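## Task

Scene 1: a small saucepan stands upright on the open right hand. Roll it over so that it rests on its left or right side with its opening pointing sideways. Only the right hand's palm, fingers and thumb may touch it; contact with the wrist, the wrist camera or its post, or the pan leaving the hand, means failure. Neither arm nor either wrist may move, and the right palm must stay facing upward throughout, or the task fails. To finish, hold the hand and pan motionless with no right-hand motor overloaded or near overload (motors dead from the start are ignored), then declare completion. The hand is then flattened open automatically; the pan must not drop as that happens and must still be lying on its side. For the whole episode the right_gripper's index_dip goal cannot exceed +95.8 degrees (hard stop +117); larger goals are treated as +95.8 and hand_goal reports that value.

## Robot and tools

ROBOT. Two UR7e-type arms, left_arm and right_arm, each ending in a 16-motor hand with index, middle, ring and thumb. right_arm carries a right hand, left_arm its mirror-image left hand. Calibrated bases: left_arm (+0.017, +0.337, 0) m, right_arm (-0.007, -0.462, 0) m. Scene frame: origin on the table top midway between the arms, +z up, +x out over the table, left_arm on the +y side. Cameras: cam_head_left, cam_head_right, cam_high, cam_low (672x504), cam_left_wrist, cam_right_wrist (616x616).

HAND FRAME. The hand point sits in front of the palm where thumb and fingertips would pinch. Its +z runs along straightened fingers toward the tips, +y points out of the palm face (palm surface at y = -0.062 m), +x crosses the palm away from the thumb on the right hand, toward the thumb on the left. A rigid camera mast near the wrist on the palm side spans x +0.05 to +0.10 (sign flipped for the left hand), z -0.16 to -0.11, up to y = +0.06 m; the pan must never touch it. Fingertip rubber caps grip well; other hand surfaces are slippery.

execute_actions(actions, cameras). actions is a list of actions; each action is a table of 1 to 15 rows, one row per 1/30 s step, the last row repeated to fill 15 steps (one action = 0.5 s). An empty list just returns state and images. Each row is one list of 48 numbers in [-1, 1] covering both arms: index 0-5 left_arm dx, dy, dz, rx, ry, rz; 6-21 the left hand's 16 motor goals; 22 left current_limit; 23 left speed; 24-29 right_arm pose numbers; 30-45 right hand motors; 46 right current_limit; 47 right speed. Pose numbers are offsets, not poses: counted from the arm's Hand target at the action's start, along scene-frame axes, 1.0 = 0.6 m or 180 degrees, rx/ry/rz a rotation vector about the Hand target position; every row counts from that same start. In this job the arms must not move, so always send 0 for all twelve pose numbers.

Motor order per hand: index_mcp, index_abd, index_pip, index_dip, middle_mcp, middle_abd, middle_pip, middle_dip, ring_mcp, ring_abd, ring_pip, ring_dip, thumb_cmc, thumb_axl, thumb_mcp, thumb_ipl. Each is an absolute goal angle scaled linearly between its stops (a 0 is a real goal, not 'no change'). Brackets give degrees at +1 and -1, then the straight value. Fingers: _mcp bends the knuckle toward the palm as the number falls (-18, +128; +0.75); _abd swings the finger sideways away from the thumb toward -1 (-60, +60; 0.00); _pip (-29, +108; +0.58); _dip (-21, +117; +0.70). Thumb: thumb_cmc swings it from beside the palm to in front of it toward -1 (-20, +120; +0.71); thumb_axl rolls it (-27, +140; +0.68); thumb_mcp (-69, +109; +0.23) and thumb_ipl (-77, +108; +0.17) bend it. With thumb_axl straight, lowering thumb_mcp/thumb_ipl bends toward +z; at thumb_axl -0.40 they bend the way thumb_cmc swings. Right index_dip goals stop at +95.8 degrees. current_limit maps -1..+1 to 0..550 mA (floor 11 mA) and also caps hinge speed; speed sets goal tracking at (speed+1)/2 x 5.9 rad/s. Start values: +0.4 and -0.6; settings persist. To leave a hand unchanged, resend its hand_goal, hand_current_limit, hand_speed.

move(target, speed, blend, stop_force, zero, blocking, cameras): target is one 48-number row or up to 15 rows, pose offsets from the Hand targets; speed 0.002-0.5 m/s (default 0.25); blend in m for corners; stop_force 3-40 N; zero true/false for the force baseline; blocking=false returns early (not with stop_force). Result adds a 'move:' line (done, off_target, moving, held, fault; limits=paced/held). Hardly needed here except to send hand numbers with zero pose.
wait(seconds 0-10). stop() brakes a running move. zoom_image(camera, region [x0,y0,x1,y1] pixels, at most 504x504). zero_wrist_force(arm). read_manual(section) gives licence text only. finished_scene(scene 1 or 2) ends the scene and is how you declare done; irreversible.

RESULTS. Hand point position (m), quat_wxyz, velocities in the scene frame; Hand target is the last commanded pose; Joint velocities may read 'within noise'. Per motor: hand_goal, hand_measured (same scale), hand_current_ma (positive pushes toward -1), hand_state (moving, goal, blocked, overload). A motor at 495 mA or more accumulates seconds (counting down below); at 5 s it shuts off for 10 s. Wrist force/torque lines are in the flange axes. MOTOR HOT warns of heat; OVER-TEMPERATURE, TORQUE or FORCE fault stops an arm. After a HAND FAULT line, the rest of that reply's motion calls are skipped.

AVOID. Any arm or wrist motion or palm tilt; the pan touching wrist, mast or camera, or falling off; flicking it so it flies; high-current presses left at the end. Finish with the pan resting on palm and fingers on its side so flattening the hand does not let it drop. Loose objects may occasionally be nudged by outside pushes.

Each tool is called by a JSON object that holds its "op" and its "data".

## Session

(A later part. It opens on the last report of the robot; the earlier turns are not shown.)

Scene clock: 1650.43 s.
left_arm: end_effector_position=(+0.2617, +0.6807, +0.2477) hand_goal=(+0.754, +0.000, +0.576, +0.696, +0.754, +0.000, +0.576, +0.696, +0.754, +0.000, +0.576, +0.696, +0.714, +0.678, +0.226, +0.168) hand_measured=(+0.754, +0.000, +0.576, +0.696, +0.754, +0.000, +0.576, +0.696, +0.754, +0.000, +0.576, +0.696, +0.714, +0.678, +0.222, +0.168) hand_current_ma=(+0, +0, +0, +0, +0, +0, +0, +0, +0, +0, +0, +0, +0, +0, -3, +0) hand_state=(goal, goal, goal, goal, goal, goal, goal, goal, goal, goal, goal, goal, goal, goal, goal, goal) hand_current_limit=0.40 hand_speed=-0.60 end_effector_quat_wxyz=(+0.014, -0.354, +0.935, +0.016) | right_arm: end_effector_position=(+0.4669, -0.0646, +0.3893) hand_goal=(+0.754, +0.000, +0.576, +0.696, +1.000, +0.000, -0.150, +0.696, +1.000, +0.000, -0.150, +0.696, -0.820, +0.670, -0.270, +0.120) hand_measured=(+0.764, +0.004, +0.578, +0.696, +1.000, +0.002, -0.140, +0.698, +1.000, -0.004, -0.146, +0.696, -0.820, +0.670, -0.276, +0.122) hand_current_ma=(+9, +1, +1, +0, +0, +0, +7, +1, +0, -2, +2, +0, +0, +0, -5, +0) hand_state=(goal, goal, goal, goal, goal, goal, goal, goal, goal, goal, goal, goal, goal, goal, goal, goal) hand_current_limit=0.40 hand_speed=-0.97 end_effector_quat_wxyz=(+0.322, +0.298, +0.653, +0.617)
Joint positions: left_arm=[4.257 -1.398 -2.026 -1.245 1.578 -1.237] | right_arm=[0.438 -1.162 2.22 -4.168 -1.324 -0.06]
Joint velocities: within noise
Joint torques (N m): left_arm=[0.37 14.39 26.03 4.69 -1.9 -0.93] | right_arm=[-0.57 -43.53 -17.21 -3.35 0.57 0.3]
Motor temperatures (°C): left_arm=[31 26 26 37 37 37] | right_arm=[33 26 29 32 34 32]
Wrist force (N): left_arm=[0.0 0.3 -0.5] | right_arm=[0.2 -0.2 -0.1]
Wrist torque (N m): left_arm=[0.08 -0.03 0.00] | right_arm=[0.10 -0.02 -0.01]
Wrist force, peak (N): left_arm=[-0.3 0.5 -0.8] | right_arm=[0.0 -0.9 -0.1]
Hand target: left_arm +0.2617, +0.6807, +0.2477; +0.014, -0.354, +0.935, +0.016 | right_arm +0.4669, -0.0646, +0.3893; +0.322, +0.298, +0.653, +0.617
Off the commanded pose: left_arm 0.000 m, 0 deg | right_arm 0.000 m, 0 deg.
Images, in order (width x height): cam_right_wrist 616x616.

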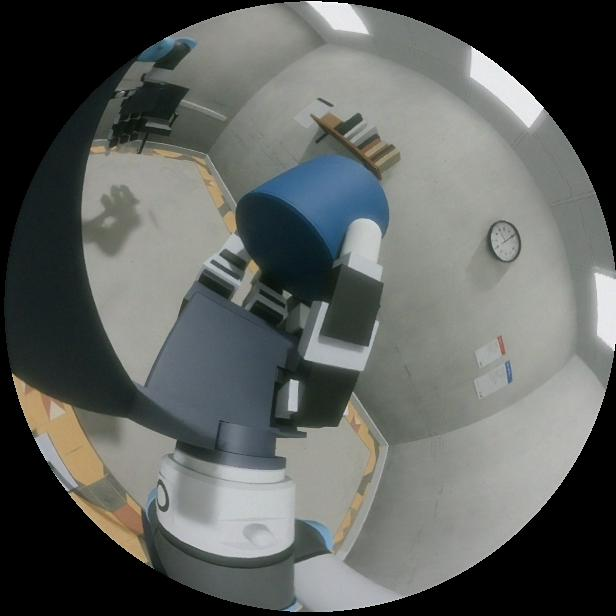

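{"op": "execute_actions", "data": {"actions": [[[0,0,0,0,0,0,0.754,0,0.576,0.696,0.754,0,0.576,0.696,0.754,0,0.576,0.696,0.714,0.678,0.226,0.168,0.4,-0.6,0,0,0,0,0,0,0.754,0,0.576,0.696,1.0,0,-0.15,0.696,1.0,0,-0.15,0.696,-0.82,0.67,-0.27,0.12,0.4,-0.97]]], "cameras": ["cam_right_wrist", "cam_high", "cam_low"]}}

{"op": "zoom_image", "data": {"camera": "cam_low", "region": [325, 170, 375, 225]}}

{"op": "zoom_image", "data": {"camera": "cam_high", "region": [210, 120, 350, 260]}}

{"op": "zoom_image", "data": {"camera": "cam_right_wrist", "region": [190, 140, 410, 310]}}

Scene clock: 1658.60 s.
left_arm: end_effector_position=(+0.2617, +0.6807, +0.2477) hand_goal=(+0.754, +0.000, +0.576, +0.696, +0.754, +0.000, +0.576, +0.696, +0.754, +0.000, +0.576, +0.696, +0.714, +0.678, +0.226, +0.168) hand_measured=(+0.754, +0.000, +0.576, +0.696, +0.754, +0.000, +0.576, +0.696, +0.754, +0.000, +0.576, +0.696, +0.714, +0.678, +0.222, +0.168) hand_current_ma=(+0, +0, +0, +0, +0, +0, +0, +0, +0, +0, +0, +0, +0, +0, -3, +0) hand_state=(goal, goal, goal, goal, goal, goal, goal, goal, goal, goal, goal, goal, goal, goal, goal, goal) hand_current_limit=0.40 hand_speed=-0.60 end_effector_quat_wxyz=(+0.014, -0.354, +0.935, +0.016) | right_arm: end_effector_position=(+0.4669, -0.0646, +0.3893) hand_goal=(+0.754, +0.000, +0.576, +0.696, +1.000, +0.000, -0.150, +0.696, +1.000, +0.000, -0.150, +0.696, -0.820, +0.670, -0.270, +0.120) hand_measured=(+0.764, +0.004, +0.578, +0.696, +1.000, +0.002, -0.140, +0.698, +1.000, -0.004, -0.146, +0.696, -0.820, +0.670, -0.276, +0.122) hand_current_ma=(+9, +1, +1, +0, +0, +0, +7, +1, +0, -2, +2, +0, +0, +0, -5, +0) hand_state=(goal, goal, goal, goal, goal, goal, goal, goal, goal, goal, goal, goal, goal, goal, goal, goal) hand_current_limit=0.40 hand_speed=-0.97 end_effector_quat_wxyz=(+0.322, +0.298, +0.653, +0.617)
Joint positions: left_arm=[4.257 -1.398 -2.026 -1.245 1.578 -1.237] | right_arm=[0.438 -1.162 2.22 -4.168 -1.324 -0.06]
Joint velocities: within noise
Joint torques (N m): left_arm=[-0.06 14.74 26.08 4.57 -2 -0.73] | right_arm=[-0.24 -44.14 -17.39 -3.33 0.6 0.26]
Motor temperatures (°C): left_arm=[31 26 26 37 37 37] | right_arm=[33 26 29 32 34 32]
Wrist force (N): left_arm=[0.0 0.2 -0.4] | right_arm=[0.2 -0.1 0.1]
Wrist torque (N m): left_arm=[0.06 -0.03 0.00] | right_arm=[0.11 -0.02 -0.02]
Wrist force, peak (N): left_arm=[-0.1 0.5 -0.8] | right_arm=[0.3 -0.9 -0.4]
Hand target: left_arm +0.2617, +0.6807, +0.2477; +0.014, -0.354, +0.935, +0.016 | right_arm +0.4669, -0.0646, +0.3893; +0.322, +0.298, +0.653, +0.617
Off the commanded pose: left_arm 0.000 m, 0 deg | right_arm 0.000 m, 0 deg.
Images, in order (width x height): cam_high 672x504, cam_low 672x504, cam_right_wrist 616x616.

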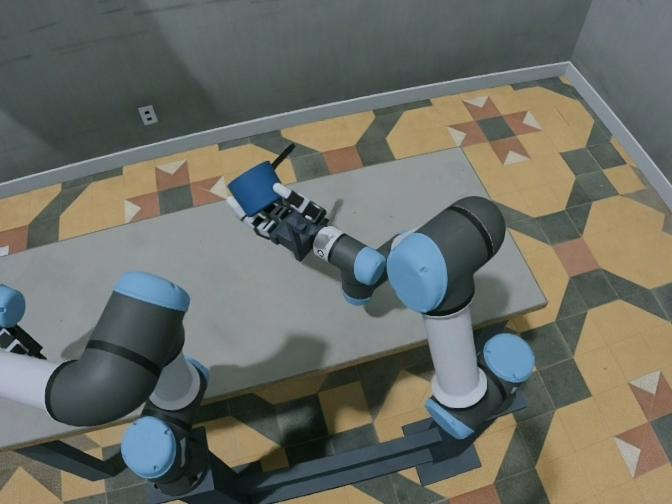

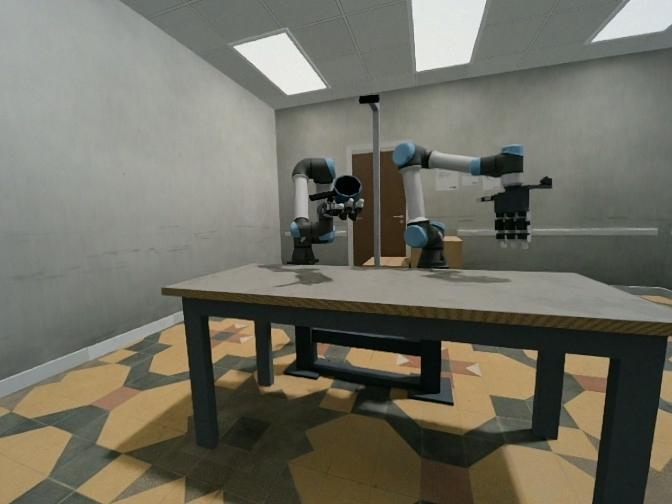

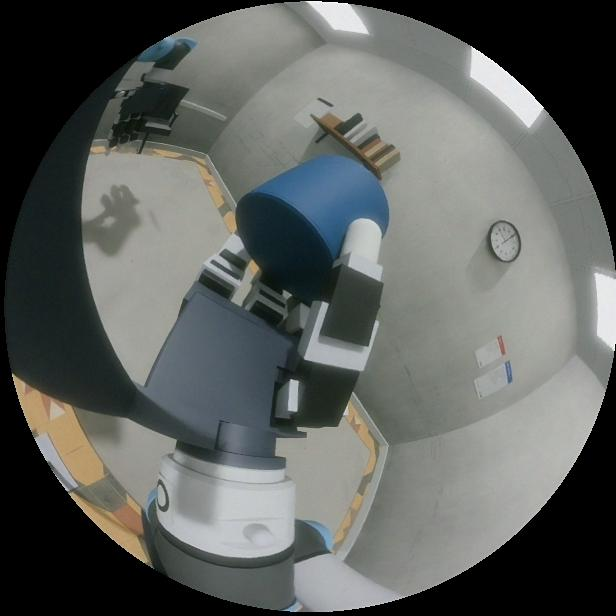

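Scaled by 9.164 from the camera's 672x504 image, which has a finer 960x720 frame.

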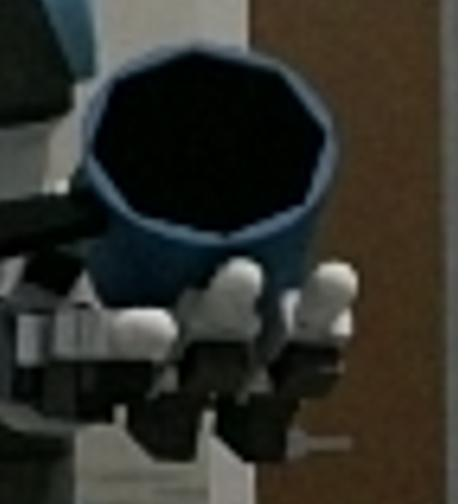

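Scaled by 3.600 from the camera's 672x504 image, which has a finer 960x720 frame.

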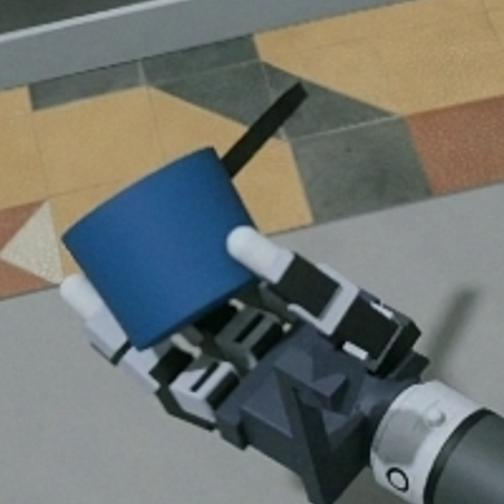

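Scaled by 2.291 from the camera's 616x616 image, which has a finer 880x880 frame.

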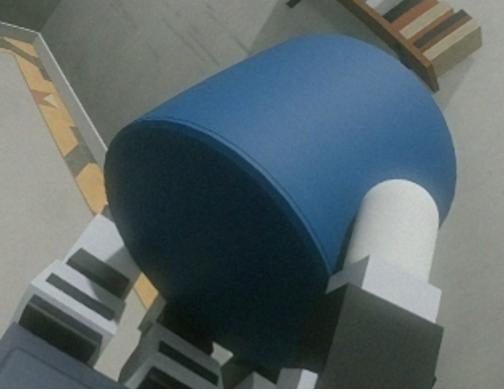

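{"op": "execute_actions", "data": {"actions": [], "cameras": ["cam_high", "cam_low", "cam_right_wrist"]}}

Scene clock: 1692.53 s.
left_arm: end_effector_position=(+0.2617, +0.6807, +0.2477) hand_goal=(+0.754, +0.000, +0.576, +0.696, +0.754, +0.000, +0.576, +0.696, +0.754, +0.000, +0.576, +0.696, +0.714, +0.678, +0.226, +0.168) hand_measured=(+0.754, +0.000, +0.576, +0.696, +0.754, +0.000, +0.576, +0.696, +0.754, +0.000, +0.576, +0.696, +0.714, +0.678, +0.222, +0.168) hand_current_ma=(+0, +0, +0, +0, +0, +0, +0, +0, +0, +0, +0, +0, +0, +0, -3, +0) hand_state=(goal, goal, goal, goal, goal, goal, goal, goal, goal, goal, goal, goal, goal, goal, goal, goal) hand_current_limit=0.40 hand_speed=-0.60 end_effector_quat_wxyz=(+0.014, -0.354, +0.935, +0.016) | right_arm: end_effector_position=(+0.4669, -0.0646, +0.3893) hand_goal=(+0.754, +0.000, +0.576, +0.696, +1.000, +0.000, -0.150, +0.696, +1.000, +0.000, -0.150, +0.696, -0.820, +0.670, -0.270, +0.120) hand_measured=(+0.764, +0.004, +0.578, +0.696, +1.000, +0.002, -0.140, +0.698, +1.000, -0.004, -0.146, +0.696, -0.820, +0.670, -0.276, +0.122) hand_current_ma=(+9, +1, +1, +0, +0, +0, +7, +1, +0, -2, +2, +0, +0, +0, -5, +0) hand_state=(goal, goal, goal, goal, goal, goal, goal, goal, goal, goal, goal, goal, goal, goal, goal, goal) hand_current_limit=0.40 hand_speed=-0.97 end_effector_quat_wxyz=(+0.322, +0.298, +0.653, +0.617)
Joint positions: left_arm=[4.257 -1.398 -2.026 -1.245 1.578 -1.237] | right_arm=[0.438 -1.162 2.22 -4.168 -1.324 -0.06]
Joint velocities: within noise
Joint torques (N m): left_arm=[0.53 14.09 25.99 4.49 -2.14 -0.8] | right_arm=[-1.01 -44.98 -15.98 -3.34 0.75 0.42]
Motor temperatures (°C): left_arm=[31 26 26 37 37 37] | right_arm=[33 26 29 32 34 32]
Wrist force (N): left_arm=[0.0 0.2 -0.6] | right_arm=[0.2 -0.8 0.1]
Wrist torque (N m): left_arm=[0.09 -0.03 -0.01] | right_arm=[0.01 -0.03 -0.03]
Wrist force, peak (N): left_arm=[0.1 0.5 -1.0] | right_arm=[0.1 -1.0 0.3]
Hand target: left_arm +0.2617, +0.6807, +0.2477; +0.014, -0.354, +0.935, +0.016 | right_arm +0.4669, -0.0646, +0.3893; +0.322, +0.298, +0.653, +0.617
Off the commanded pose: left_arm 0.000 m, 0 deg | right_arm 0.000 m, 0 deg.
Images, in order (width x height): cam_high 672x504, cam_low 672x504, cam_right_wrist 616x616.

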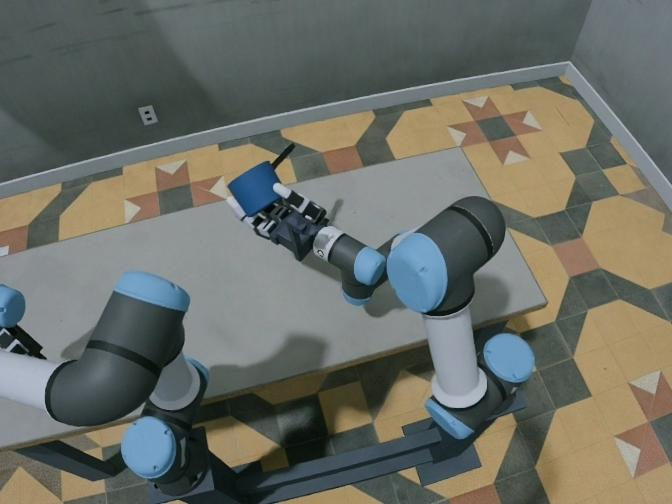

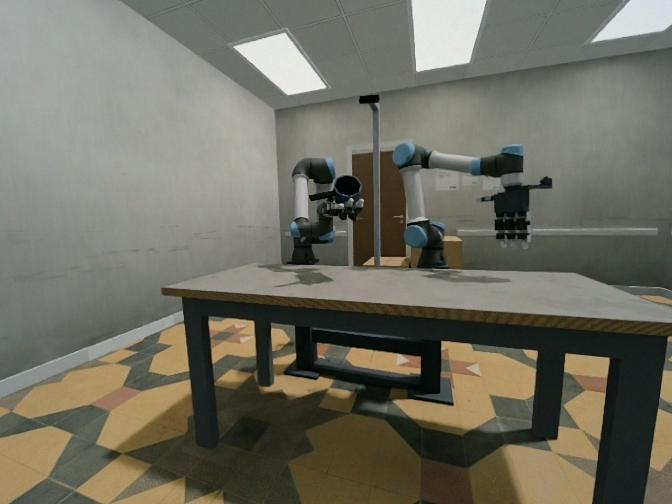

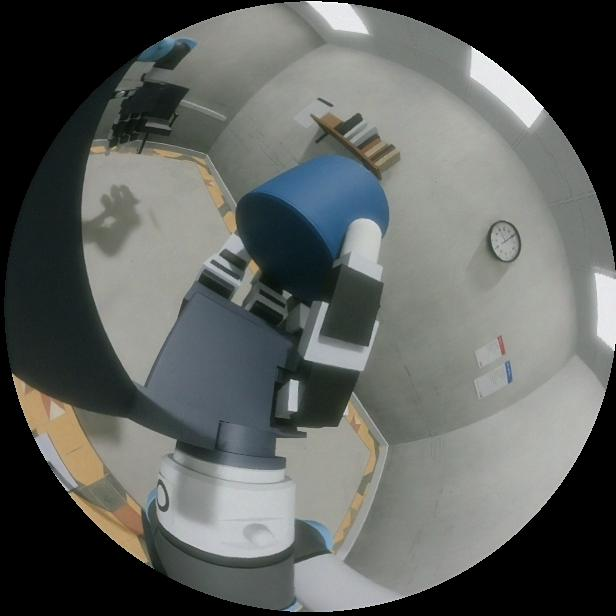

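{"op": "zoom_image", "data": {"camera": "cam_low", "region": [305, 160, 375, 230]}}

{"op": "zoom_image", "data": {"camera": "cam_high", "region": [210, 130, 340, 270]}}

{"op": "zoom_image", "data": {"camera": "cam_right_wrist", "region": [190, 140, 410, 360]}}

Scaled by 7.200 from the camera's 672x504 image, which has a finer 960x720 frame.

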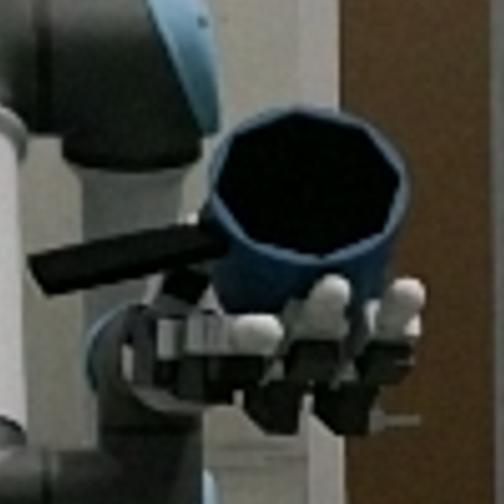

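Scaled by 3.600 from the camera's 672x504 image, which has a finer 960x720 frame.

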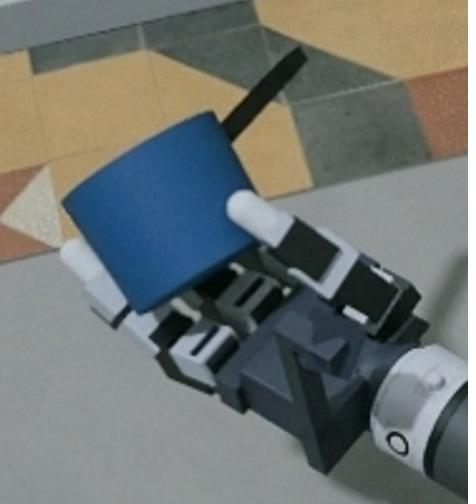

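Scaled by 2.291 from the camera's 616x616 image, which has a finer 880x880 frame.

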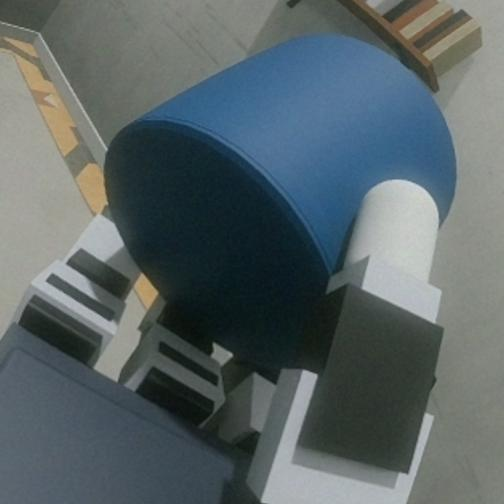

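{"op": "execute_actions", "data": {"actions": [[[0,0,0,0,0,0,0.754,0,0.576,0.696,0.754,0,0.576,0.696,0.754,0,0.576,0.696,0.714,0.678,0.226,0.168,0.4,-0.6,0,0,0,0,0,0,0.754,0,0.576,0.696,1.0,0,-0.1,0.696,1.0,0,-0.1,0.696,-0.82,0.67,-0.27,0.12,0.4,-0.97]],[[0,0,0,0,0,0,0.754,0,0.576,0.696,0.754,0,0.576,0.696,0.754,0,0.576,0.696,0.714,0.678,0.226,0.168,0.4,-0.6,0,0,0,0,0,0,0.754,0,0.576,0.696,1.0,0,-0.1,0.696,1.0,0,-0.1,0.696,-0.82,0.67,-0.27,0.12,0.4,-0.97]]], "cameras": ["cam_high", "cam_low", "cam_right_wrist"]}}

{"op": "zoom_image", "data": {"camera": "cam_low", "region": [305, 160, 375, 230]}}

{"op": "zoom_image", "data": {"camera": "cam_right_wrist", "region": [190, 140, 410, 360]}}

Scene clock: 1731.63 s.
left_arm: end_effector_position=(+0.2617, +0.6807, +0.2477) hand_goal=(+0.754, +0.000, +0.576, +0.696, +0.754, +0.000, +0.576, +0.696, +0.754, +0.000, +0.576, +0.696, +0.714, +0.678, +0.226, +0.168) hand_measured=(+0.754, +0.000, +0.576, +0.696, +0.754, +0.000, +0.576, +0.696, +0.754, +0.000, +0.576, +0.696, +0.714, +0.678, +0.222, +0.168) hand_current_ma=(+0, +0, +0, +0, +0, +0, +0, +0, +0, +0, +0, +0, +0, +0, -3, +0) hand_state=(goal, goal, goal, goal, goal, goal, goal, goal, goal, goal, goal, goal, goal, goal, goal, goal) hand_current_limit=0.40 hand_speed=-0.60 end_effector_quat_wxyz=(+0.014, -0.354, +0.935, +0.016) | right_arm: end_effector_position=(+0.4669, -0.0646, +0.3893) hand_goal=(+0.754, +0.000, +0.576, +0.696, +1.000, +0.000, -0.100, +0.696, +1.000, +0.000, -0.100, +0.696, -0.820, +0.670, -0.270, +0.120) hand_measured=(+0.764, +0.004, +0.578, +0.696, +1.000, +0.002, -0.094, +0.698, +1.000, -0.004, -0.100, +0.696, -0.820, +0.670, -0.276, +0.122) hand_current_ma=(+9, +1, +1, +0, +0, +0, +4, +1, +0, -2, +0, +0, +0, +0, -5, +0) hand_state=(goal, goal, goal, goal, goal, goal, goal, goal, goal, goal, goal, goal, goal, goal, goal, goal) hand_current_limit=0.40 hand_speed=-0.97 end_effector_quat_wxyz=(+0.322, +0.298, +0.653, +0.617)
Joint positions: left_arm=[4.257 -1.398 -2.026 -1.245 1.578 -1.237] | right_arm=[0.438 -1.162 2.22 -4.168 -1.324 -0.06]
Joint velocities: within noise
Joint torques (N m): left_arm=[-0.09 13.65 26.01 4.3 -2.29 -0.83] | right_arm=[-2.33 -45.62 -16.53 -3.41 0.75 0.5]
Motor temperatures (°C): left_arm=[31 26 26 37 37 37] | right_arm=[33 26 29 32 34 32]
Wrist force (N): left_arm=[0.0 0.3 -0.7] | right_arm=[-0.3 -0.6 -0.1]
Wrist torque (N m): left_arm=[0.09 -0.04 0.00] | right_arm=[0.06 0.05 -0.06]
Wrist force, peak (N): left_arm=[0.0 0.3 -0.9] | right_arm=[0.4 -0.9 -0.2]
Hand target: left_arm +0.2617, +0.6807, +0.2477; +0.014, -0.354, +0.935, +0.016 | right_arm +0.4669, -0.0646, +0.3893; +0.322, +0.298, +0.653, +0.617
Off the commanded pose: left_arm 0.000 m, 0 deg | right_arm 0.000 m, 0 deg.
Images, in order (width x height): cam_high 672x504, cam_low 672x504, cam_right_wrist 616x616.

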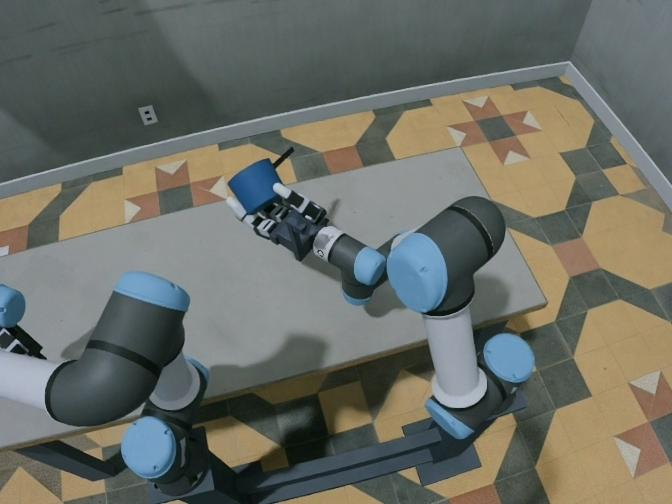

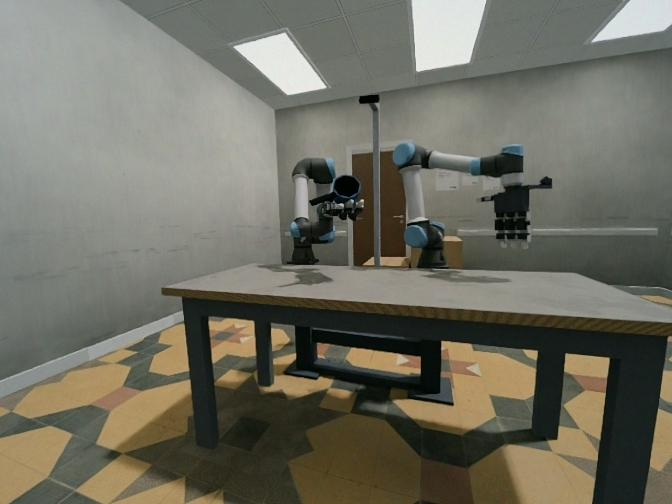

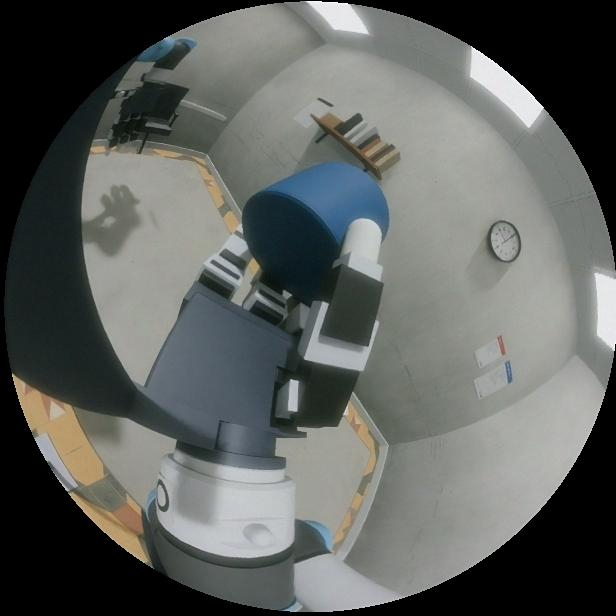

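Scaled by 7.200 from the camera's 672x504 image, which has a finer 960x720 frame.

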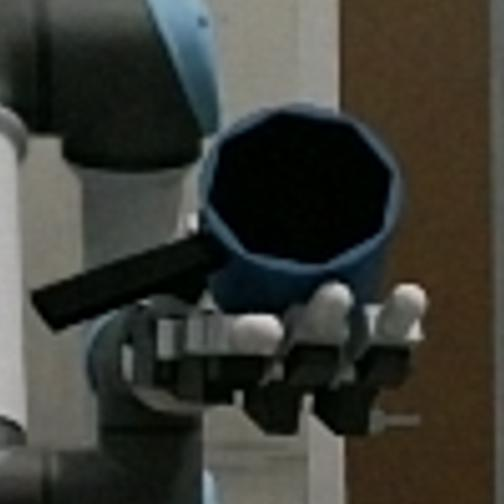

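Scaled by 2.291 from the camera's 616x616 image, which has a finer 880x880 frame.

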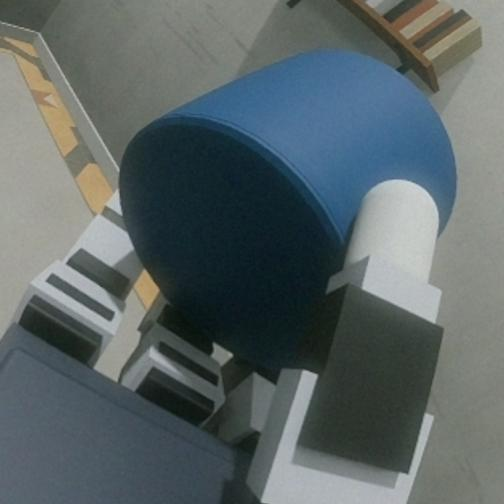

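{"op": "wait", "data": {"seconds": 0.5, "cameras": ["cam_low", "cam_head_left", "cam_head_right"]}}

{"op": "zoom_image", "data": {"camera": "cam_low", "region": [305, 160, 375, 230]}}

Scene clock: 1791.20 s.
left_arm: end_effector_position=(+0.2617, +0.6807, +0.2477) hand_goal=(+0.754, +0.000, +0.576, +0.696, +0.754, +0.000, +0.576, +0.696, +0.754, +0.000, +0.576, +0.696, +0.714, +0.678, +0.226, +0.168) hand_measured=(+0.754, +0.000, +0.576, +0.696, +0.754, +0.000, +0.576, +0.696, +0.754, +0.000, +0.576, +0.696, +0.714, +0.678, +0.222, +0.168) hand_current_ma=(+0, +0, +0, +0, +0, +0, +0, +0, +0, +0, +0, +0, +0, +0, -3, +0) hand_state=(goal, goal, goal, goal, goal, goal, goal, goal, goal, goal, goal, goal, goal, goal, goal, goal) hand_current_limit=0.40 hand_speed=-0.60 end_effector_quat_wxyz=(+0.014, -0.354, +0.935, +0.016) | right_arm: end_effector_position=(+0.4669, -0.0646, +0.3893) hand_goal=(+0.754, +0.000, +0.576, +0.696, +1.000, +0.000, -0.100, +0.696, +1.000, +0.000, -0.100, +0.696, -0.820, +0.670, -0.270, +0.120) hand_measured=(+0.764, +0.004, +0.578, +0.696, +1.000, +0.002, -0.094, +0.698, +1.000, -0.004, -0.100, +0.696, -0.820, +0.670, -0.276, +0.122) hand_current_ma=(+9, +1, +1, +0, +0, +0, +4, +1, +0, -2, +0, +0, +0, +0, -5, +0) hand_state=(goal, goal, goal, goal, goal, goal, goal, goal, goal, goal, goal, goal, goal, goal, goal, goal) hand_current_limit=0.40 hand_speed=-0.97 end_effector_quat_wxyz=(+0.322, +0.298, +0.653, +0.617)
Joint positions: left_arm=[4.257 -1.398 -2.026 -1.245 1.578 -1.237] | right_arm=[0.438 -1.162 2.22 -4.168 -1.324 -0.06]
Joint velocities: within noise
Joint torques (N m): left_arm=[0.18 13.29 26.16 4.58 -2.38 -0.79] | right_arm=[-5.17 -46.67 -14.96 -3.3 0.84 0.62]
Motor temperatures (°C): left_arm=[31 26 26 37 37 37] | right_arm=[32 26 29 32 34 32]
Wrist force (N): left_arm=[-0.1 0.2 -0.6] | right_arm=[0.2 -0.7 -0.2]
Wrist torque (N m): left_arm=[0.07 -0.02 -0.01] | right_arm=[0.06 -0.02 -0.01]
Wrist force, peak (N): left_arm=[-0.2 0.3 -0.9] | right_arm=[-0.4 -0.9 -0.2]
Hand target: left_arm +0.2617, +0.6807, +0.2477; +0.014, -0.354, +0.935, +0.016 | right_arm +0.4669, -0.0646, +0.3893; +0.322, +0.298, +0.653, +0.617
Off the commanded pose: left_arm 0.000 m, 0 deg | right_arm 0.000 m, 0 deg.
wait: 0.50 s; at rest from the start
Images, in order (width x height): cam_head_left 672x504, cam_head_right 672x504, cam_low 672x504.

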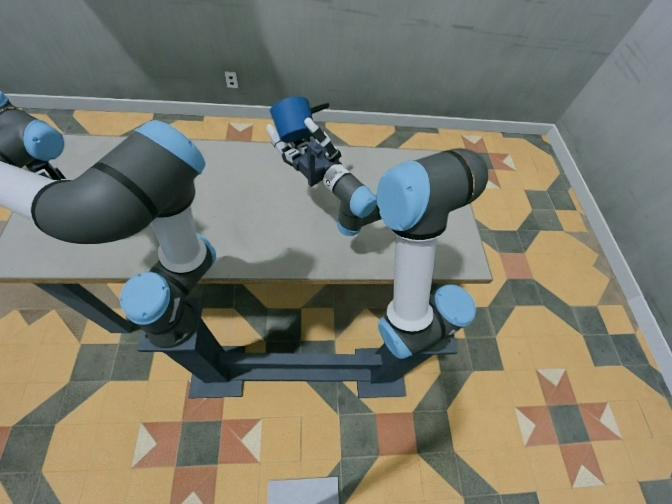

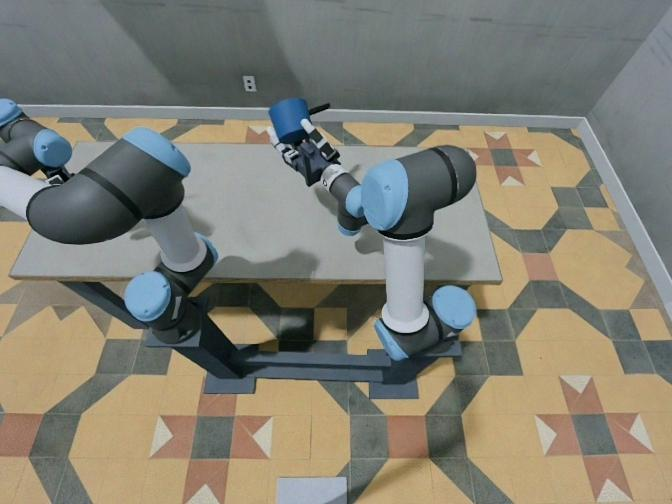

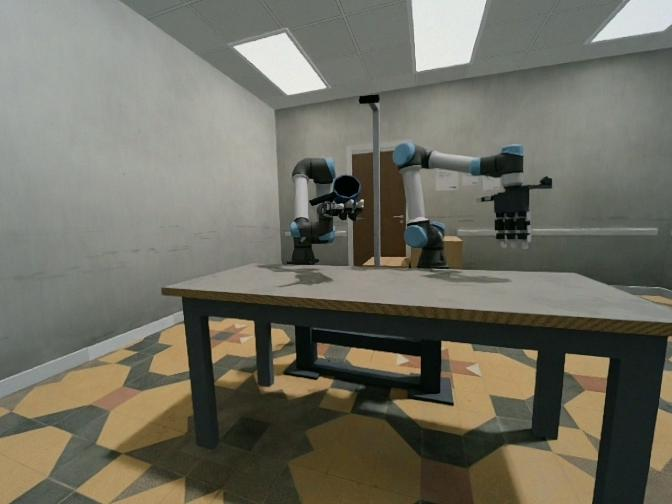

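Scaled by 7.200 from the camera's 672x504 image, which has a finer 960x720 frame.

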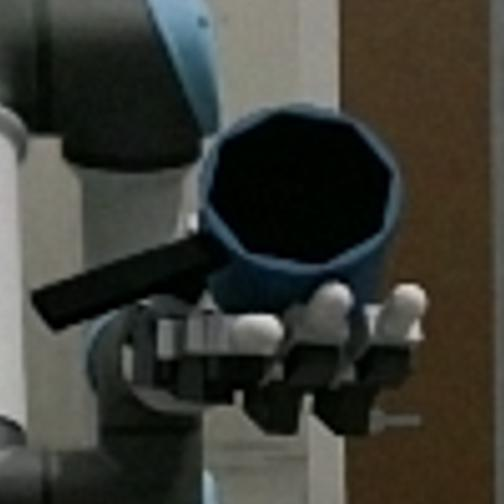

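{"op": "zoom_image", "data": {"camera": "cam_low", "region": [328, 168, 368, 208]}}

{"op": "zoom_image", "data": {"camera": "cam_head_left", "region": [255, 85, 345, 195]}}

Scaled by 12.600 from the camera's 672x504 image, which has a finer 960x720 frame.

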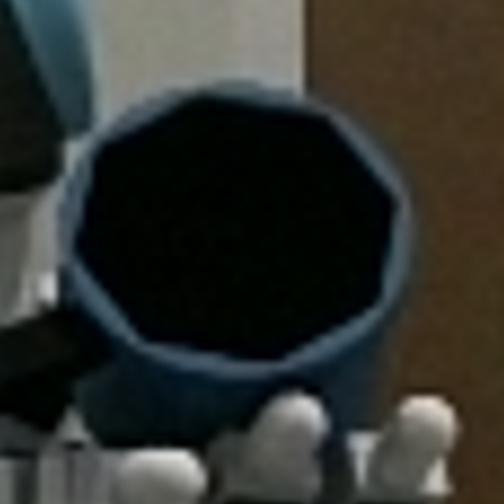

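Scaled by 4.582 from the camera's 672x504 image, which has a finer 960x720 frame.

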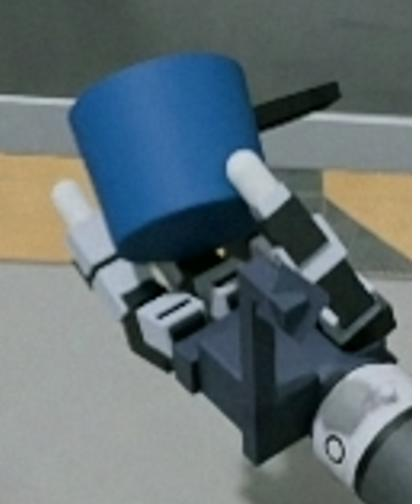

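{"op": "execute_actions", "data": {"actions": [[[0,0,0,0,0,0,0.754,0,0.576,0.696,0.754,0,0.576,0.696,0.754,0,0.576,0.696,0.714,0.678,0.226,0.168,0.4,-0.6,0,0,0,0,0,0,0.754,0,0.576,0.696,1.0,0,-0.05,0.696,1.0,0,-0.05,0.696,-0.82,0.67,-0.27,0.12,0.4,-0.97]],[[0,0,0,0,0,0,0.754,0,0.576,0.696,0.754,0,0.576,0.696,0.754,0,0.576,0.696,0.714,0.678,0.226,0.168,0.4,-0.6,0,0,0,0,0,0,0.754,0,0.576,0.696,1.0,0,-0.05,0.696,1.0,0,-0.05,0.696,-0.82,0.67,-0.27,0.12,0.4,-0.97]]], "cameras": ["cam_low", "cam_right_wrist"]}}

{"op": "zoom_image", "data": {"camera": "cam_low", "region": [305, 160, 375, 230]}}

{"op": "zoom_image", "data": {"camera": "cam_right_wrist", "region": [190, 140, 410, 360]}}

Scene clock: 1827.20 s.
left_arm: end_effector_position=(+0.2617, +0.6807, +0.2477) hand_goal=(+0.754, +0.000, +0.576, +0.696, +0.754, +0.000, +0.576, +0.696, +0.754, +0.000, +0.576, +0.696, +0.714, +0.678, +0.226, +0.168) hand_measured=(+0.754, +0.000, +0.576, +0.696, +0.754, +0.000, +0.576, +0.696, +0.754, +0.000, +0.576, +0.696, +0.714, +0.678, +0.222, +0.168) hand_current_ma=(+0, +0, +0, +0, +0, +0, +0, +0, +0, +0, +0, +0, +0, +0, -3, +0) hand_state=(goal, goal, goal, goal, goal, goal, goal, goal, goal, goal, goal, goal, goal, goal, goal, goal) hand_current_limit=0.40 hand_speed=-0.60 end_effector_quat_wxyz=(+0.014, -0.354, +0.935, +0.016) | right_arm: end_effector_position=(+0.4669, -0.0646, +0.3893) hand_goal=(+0.754, +0.000, +0.576, +0.696, +1.000, +0.000, -0.050, +0.696, +1.000, +0.000, -0.050, +0.696, -0.820, +0.670, -0.270, +0.120) hand_measured=(+0.766, +0.004, +0.578, +0.696, +1.000, +0.002, -0.042, +0.698, +1.000, -0.004, -0.050, +0.696, -0.820, +0.670, -0.276, +0.122) hand_current_ma=(+13, +1, +1, +0, +0, +0, +6, +1, +0, -2, +0, +0, +0, +0, -5, +0) hand_state=(goal, goal, goal, goal, goal, goal, goal, goal, goal, goal, goal, goal, goal, goal, goal, goal) hand_current_limit=0.40 hand_speed=-0.97 end_effector_quat_wxyz=(+0.322, +0.298, +0.653, +0.617)
Joint positions: left_arm=[4.257 -1.398 -2.026 -1.245 1.578 -1.237] | right_arm=[0.438 -1.162 2.22 -4.168 -1.324 -0.06]
Joint velocities: within noise
Joint torques (N m): left_arm=[0.41 13.35 25 4.48 -2.5 -0.67] | right_arm=[-6.44 -46.96 -14.93 -3.33 0.7 0.68]
Motor temperatures (°C): left_arm=[31 26 26 37 37 36] | right_arm=[32 26 29 32 34 32]
Wrist force (N): left_arm=[0.2 0.2 -0.3] | right_arm=[0.0 -0.6 0.1]
Wrist torque (N m): left_arm=[0.05 -0.04 0.01] | right_arm=[0.07 0.01 -0.02]
Wrist force, peak (N): left_arm=[0.0 0.5 -0.9] | right_arm=[0.1 -0.9 -0.4]
Hand target: left_arm +0.2617, +0.6807, +0.2477; +0.014, -0.354, +0.935, +0.016 | right_arm +0.4669, -0.0646, +0.3893; +0.322, +0.298, +0.653, +0.617
Off the commanded pose: left_arm 0.000 m, 0 deg | right_arm 0.000 m, 0 deg.
Images, in order (width x height): cam_low 672x504, cam_right_wrist 616x616.

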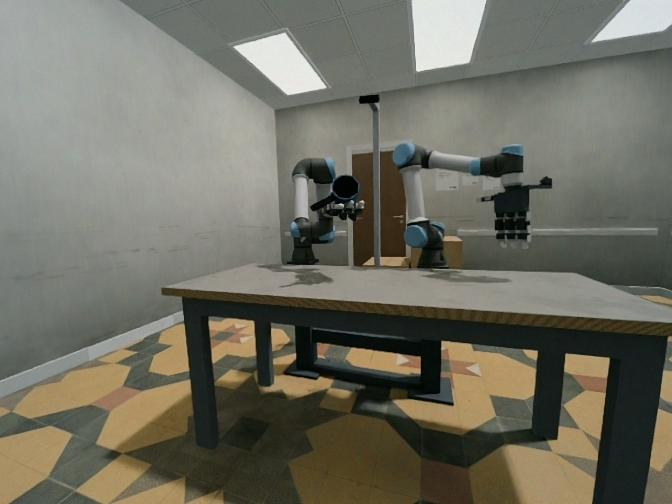

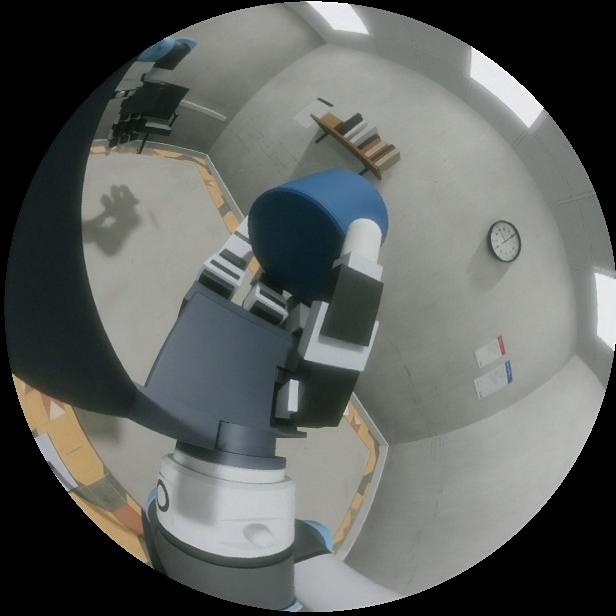

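Scaled by 7.200 from the camera's 672x504 image, which has a finer 960x720 frame.

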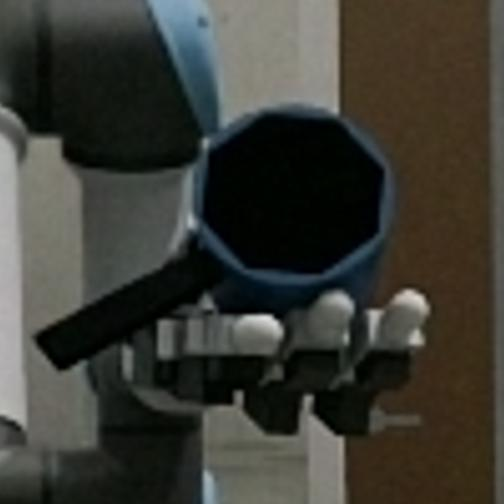

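Scaled by 2.291 from the camera's 616x616 image, which has a finer 880x880 frame.

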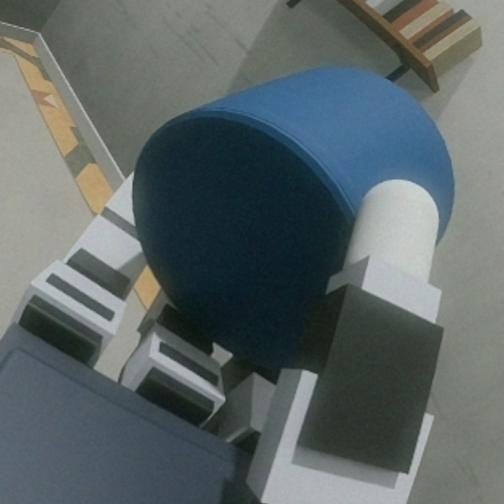

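{"op": "execute_actions", "data": {"actions": [], "cameras": ["cam_high", "cam_head_left"]}}

{"op": "zoom_image", "data": {"camera": "cam_high", "region": [210, 130, 340, 270]}}

{"op": "zoom_image", "data": {"camera": "cam_head_left", "region": [255, 85, 345, 195]}}

Scene clock: 1837.90 s.
left_arm: end_effector_position=(+0.2617, +0.6807, +0.2477) hand_goal=(+0.754, +0.000, +0.576, +0.696, +0.754, +0.000, +0.576, +0.696, +0.754, +0.000, +0.576, +0.696, +0.714, +0.678, +0.226, +0.168) hand_measured=(+0.754, +0.000, +0.576, +0.696, +0.754, +0.000, +0.576, +0.696, +0.754, +0.000, +0.576, +0.696, +0.714, +0.678, +0.222, +0.168) hand_current_ma=(+0, +0, +0, +0, +0, +0, +0, +0, +0, +0, +0, +0, +0, +0, -3, +0) hand_state=(goal, goal, goal, goal, goal, goal, goal, goal, goal, goal, goal, goal, goal, goal, goal, goal) hand_current_limit=0.40 hand_speed=-0.60 end_effector_quat_wxyz=(+0.014, -0.354, +0.935, +0.016) | right_arm: end_effector_position=(+0.4669, -0.0646, +0.3893) hand_goal=(+0.754, +0.000, +0.576, +0.696, +1.000, +0.000, -0.050, +0.696, +1.000, +0.000, -0.050, +0.696, -0.820, +0.670, -0.270, +0.120) hand_measured=(+0.766, +0.004, +0.578, +0.696, +1.000, +0.002, -0.042, +0.698, +1.000, -0.004, -0.050, +0.696, -0.820, +0.670, -0.276, +0.122) hand_current_ma=(+13, +1, +1, +0, +0, +0, +6, +1, +0, -2, +0, +0, +0, +0, -5, +0) hand_state=(goal, goal, goal, goal, goal, goal, goal, goal, goal, goal, goal, goal, goal, goal, goal, goal) hand_current_limit=0.40 hand_speed=-0.97 end_effector_quat_wxyz=(+0.322, +0.298, +0.653, +0.617)
Joint positions: left_arm=[4.257 -1.398 -2.026 -1.245 1.578 -1.237] | right_arm=[0.438 -1.162 2.22 -4.168 -1.324 -0.06]
Joint velocities: within noise
Joint torques (N m): left_arm=[-0.04 13.12 25.24 4.44 -2.73 -0.74] | right_arm=[-5.36 -47.06 -14.1 -3.5 0.75 0.66]
Motor temperatures (°C): left_arm=[31 26 26 37 37 36] | right_arm=[32 26 29 32 34 32]
Wrist force (N): left_arm=[0.1 0.1 -0.5] | right_arm=[0.0 -0.5 0.1]
Wrist torque (N m): left_arm=[0.06 -0.04 0.00] | right_arm=[0.08 0.01 -0.03]
Wrist force, peak (N): left_arm=[0.0 0.5 -0.8] | right_arm=[0.0 -1.0 -0.1]
Hand target: left_arm +0.2617, +0.6807, +0.2477; +0.014, -0.354, +0.935, +0.016 | right_arm +0.4669, -0.0646, +0.3893; +0.322, +0.298, +0.653, +0.617
Off the commanded pose: left_arm 0.000 m, 0 deg | right_arm 0.000 m, 0 deg.
Images, in order (width x height): cam_head_left 672x504, cam_high 672x504.

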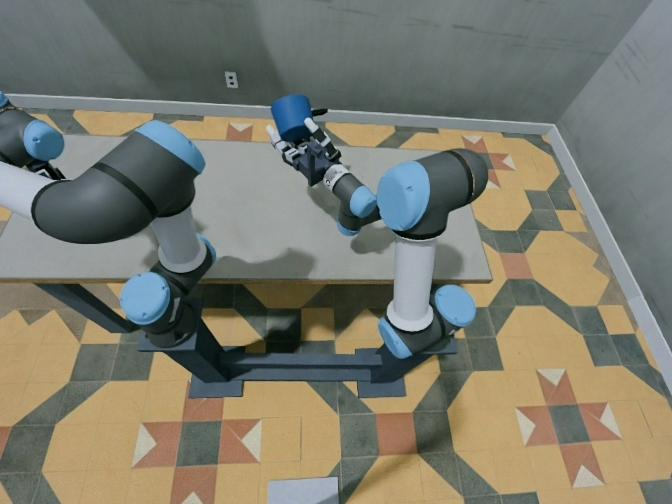

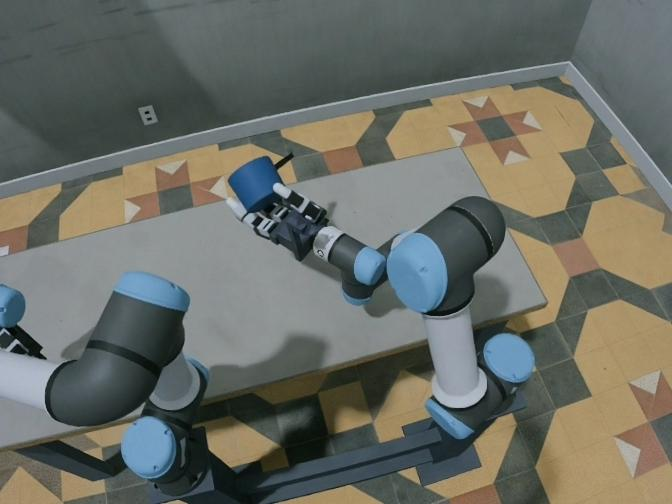

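Scaled by 3.600 from the camera's 672x504 image, which has a finer 960x720 frame.

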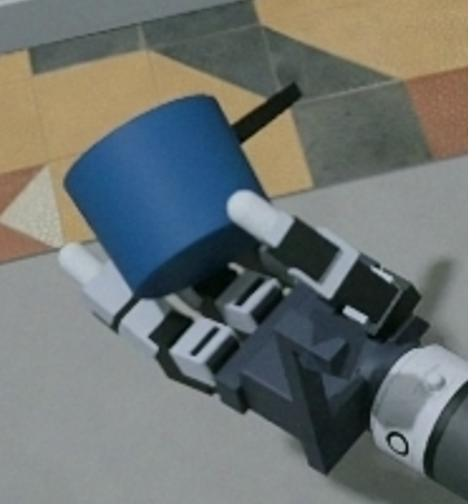

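Scaled by 4.582 from the camera's 672x504 image, which has a finer 960x720 frame.

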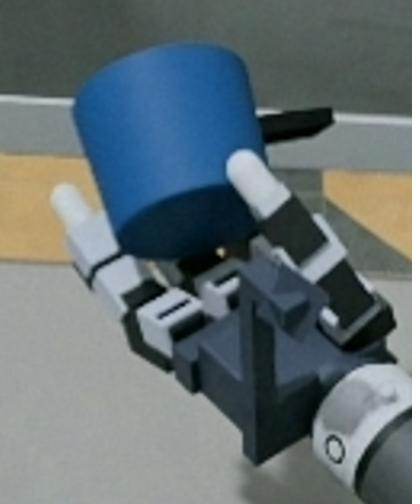

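{"op": "execute_actions", "data": {"actions": [[[0,0,0,0,0,0,0.754,0,0.576,0.696,0.754,0,0.576,0.696,0.754,0,0.576,0.696,0.714,0.678,0.226,0.168,0.4,-0.6,0,0,0,0,0,0,1.0,0,0.35,0.696,1.0,0,-0.05,0.696,1.0,0,-0.05,0.696,-0.82,0.67,-0.27,0.12,0.4,-0.9]],[[0,0,0,0,0,0,0.754,0,0.576,0.696,0.754,0,0.576,0.696,0.754,0,0.576,0.696,0.714,0.678,0.226,0.168,0.4,-0.6,0,0,0,0,0,0,1.0,0,0.15,0.696,1.0,0,-0.05,0.696,1.0,0,-0.05,0.696,-0.82,0.67,-0.27,0.12,0.4,-0.9]],[[0,0,0,0,0,0,0.754,0,0.576,0.696,0.754,0,0.576,0.696,0.754,0,0.576,0.696,0.714,0.678,0.226,0.168,0.4,-0.6,0,0,0,0,0,0,1.0,0,-0.05,0.696,1.0,0,-0.05,0.696,1.0,0,-0.05,0.696,-0.82,0.67,-0.27,0.12,0.4,-0.9]],[[0,0,0,0,0,0,0.754,0,0.576,0.696,0.754,0,0.576,0.696,0.754,0,0.576,0.696,0.714,0.678,0.226,0.168,0.4,-0.6,0,0,0,0,0,0,1.0,0,-0.05,0.696,1.0,0,-0.05,0.696,1.0,0,-0.05,0.696,-0.82,0.67,-0.27,0.12,0.4,-0.9]]], "cameras": ["cam_low", "cam_right_wrist"]}}

{"op": "zoom_image", "data": {"camera": "cam_low", "region": [305, 160, 375, 230]}}

{"op": "zoom_image", "data": {"camera": "cam_right_wrist", "region": [190, 140, 410, 360]}}

Scene clock: 1934.53 s.
left_arm: end_effector_position=(+0.2617, +0.6807, +0.2477) hand_goal=(+0.754, +0.000, +0.576, +0.696, +0.754, +0.000, +0.576, +0.696, +0.754, +0.000, +0.576, +0.696, +0.714, +0.678, +0.226, +0.168) hand_measured=(+0.754, +0.000, +0.576, +0.696, +0.754, +0.000, +0.576, +0.696, +0.754, +0.000, +0.576, +0.696, +0.714, +0.678, +0.222, +0.168) hand_current_ma=(+0, +0, +0, +0, +0, +0, +0, +0, +0, +0, +0, +0, +0, +0, -3, +0) hand_state=(goal, goal, goal, goal, goal, goal, goal, goal, goal, goal, goal, goal, goal, goal, goal, goal) hand_current_limit=0.40 hand_speed=-0.60 end_effector_quat_wxyz=(+0.014, -0.354, +0.935, +0.016) | right_arm: end_effector_position=(+0.4669, -0.0646, +0.3893) hand_goal=(+1.000, +0.000, -0.050, +0.696, +1.000, +0.000, -0.050, +0.696, +1.000, +0.000, -0.050, +0.696, -0.820, +0.670, -0.270, +0.120) hand_measured=(+1.000, +0.004, -0.042, +0.696, +1.000, +0.002, -0.042, +0.698, +1.000, -0.004, -0.050, +0.696, -0.820, +0.670, -0.276, +0.122) hand_current_ma=(+0, +1, +6, +0, +0, +0, +7, +1, +0, -2, +0, +0, +0, +0, -5, +0) hand_state=(goal, goal, goal, goal, goal, goal, goal, goal, goal, goal, goal, goal, goal, goal, goal, goal) hand_current_limit=0.40 hand_speed=-0.90 end_effector_quat_wxyz=(+0.322, +0.298, +0.653, +0.617)
Joint positions: left_arm=[4.257 -1.398 -2.026 -1.245 1.578 -1.237] | right_arm=[0.438 -1.162 2.22 -4.168 -1.324 -0.06]
Joint velocities: within noise
Joint torques (N m): left_arm=[-1.32 12.72 25.72 4.49 -2.72 -0.58] | right_arm=[-4.14 -47.4 -13.76 -3.41 0.92 0.6]
Motor temperatures (°C): left_arm=[31 26 26 37 37 36] | right_arm=[32 26 29 32 34 32]
Wrist force (N): left_arm=[-0.1 0.3 -0.7] | right_arm=[0.2 -0.2 0.2]
Wrist torque (N m): left_arm=[0.10 -0.03 -0.01] | right_arm=[0.09 -0.03 0.02]
Wrist force, peak (N): left_arm=[-0.1 0.4 -0.9] | right_arm=[0.2 -1.2 -0.2]
Hand target: left_arm +0.2617, +0.6807, +0.2477; +0.014, -0.354, +0.935, +0.016 | right_arm +0.4669, -0.0646, +0.3893; +0.322, +0.298, +0.653, +0.617
Off the commanded pose: left_arm 0.000 m, 0 deg | right_arm 0.000 m, 0 deg.
Images, in order (width x height): cam_low 672x504, cam_right_wrist 616x616.

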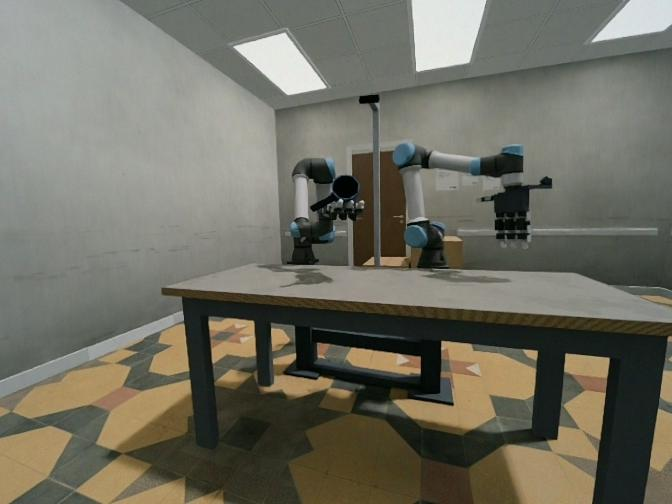

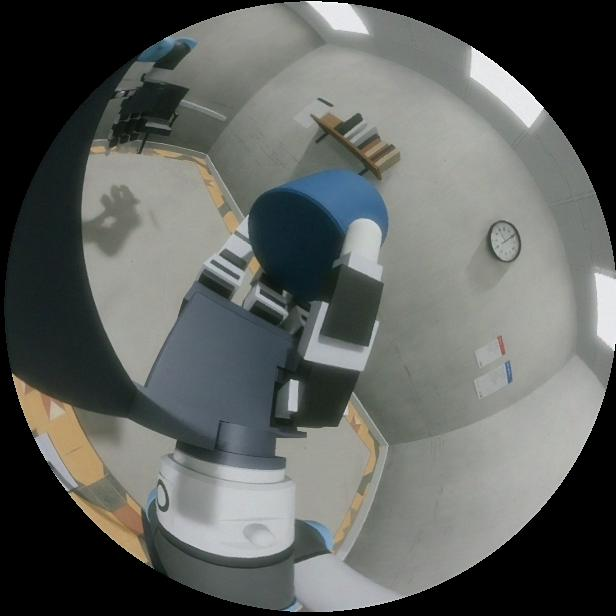

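Scaled by 7.200 from the camera's 672x504 image, which has a finer 960x720 frame.

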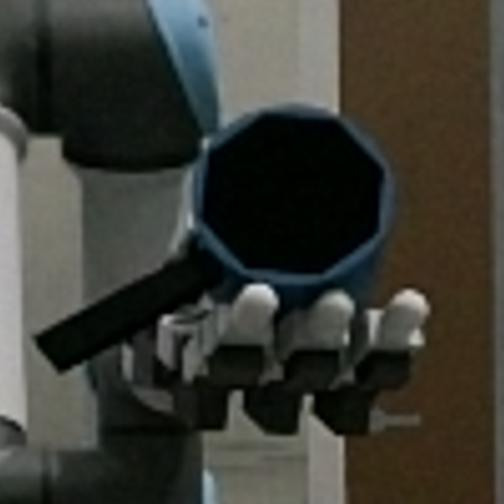

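Scaled by 2.291 from the camera's 616x616 image, which has a finer 880x880 frame.

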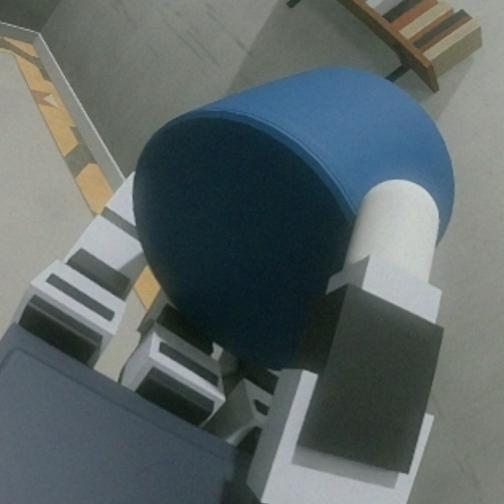

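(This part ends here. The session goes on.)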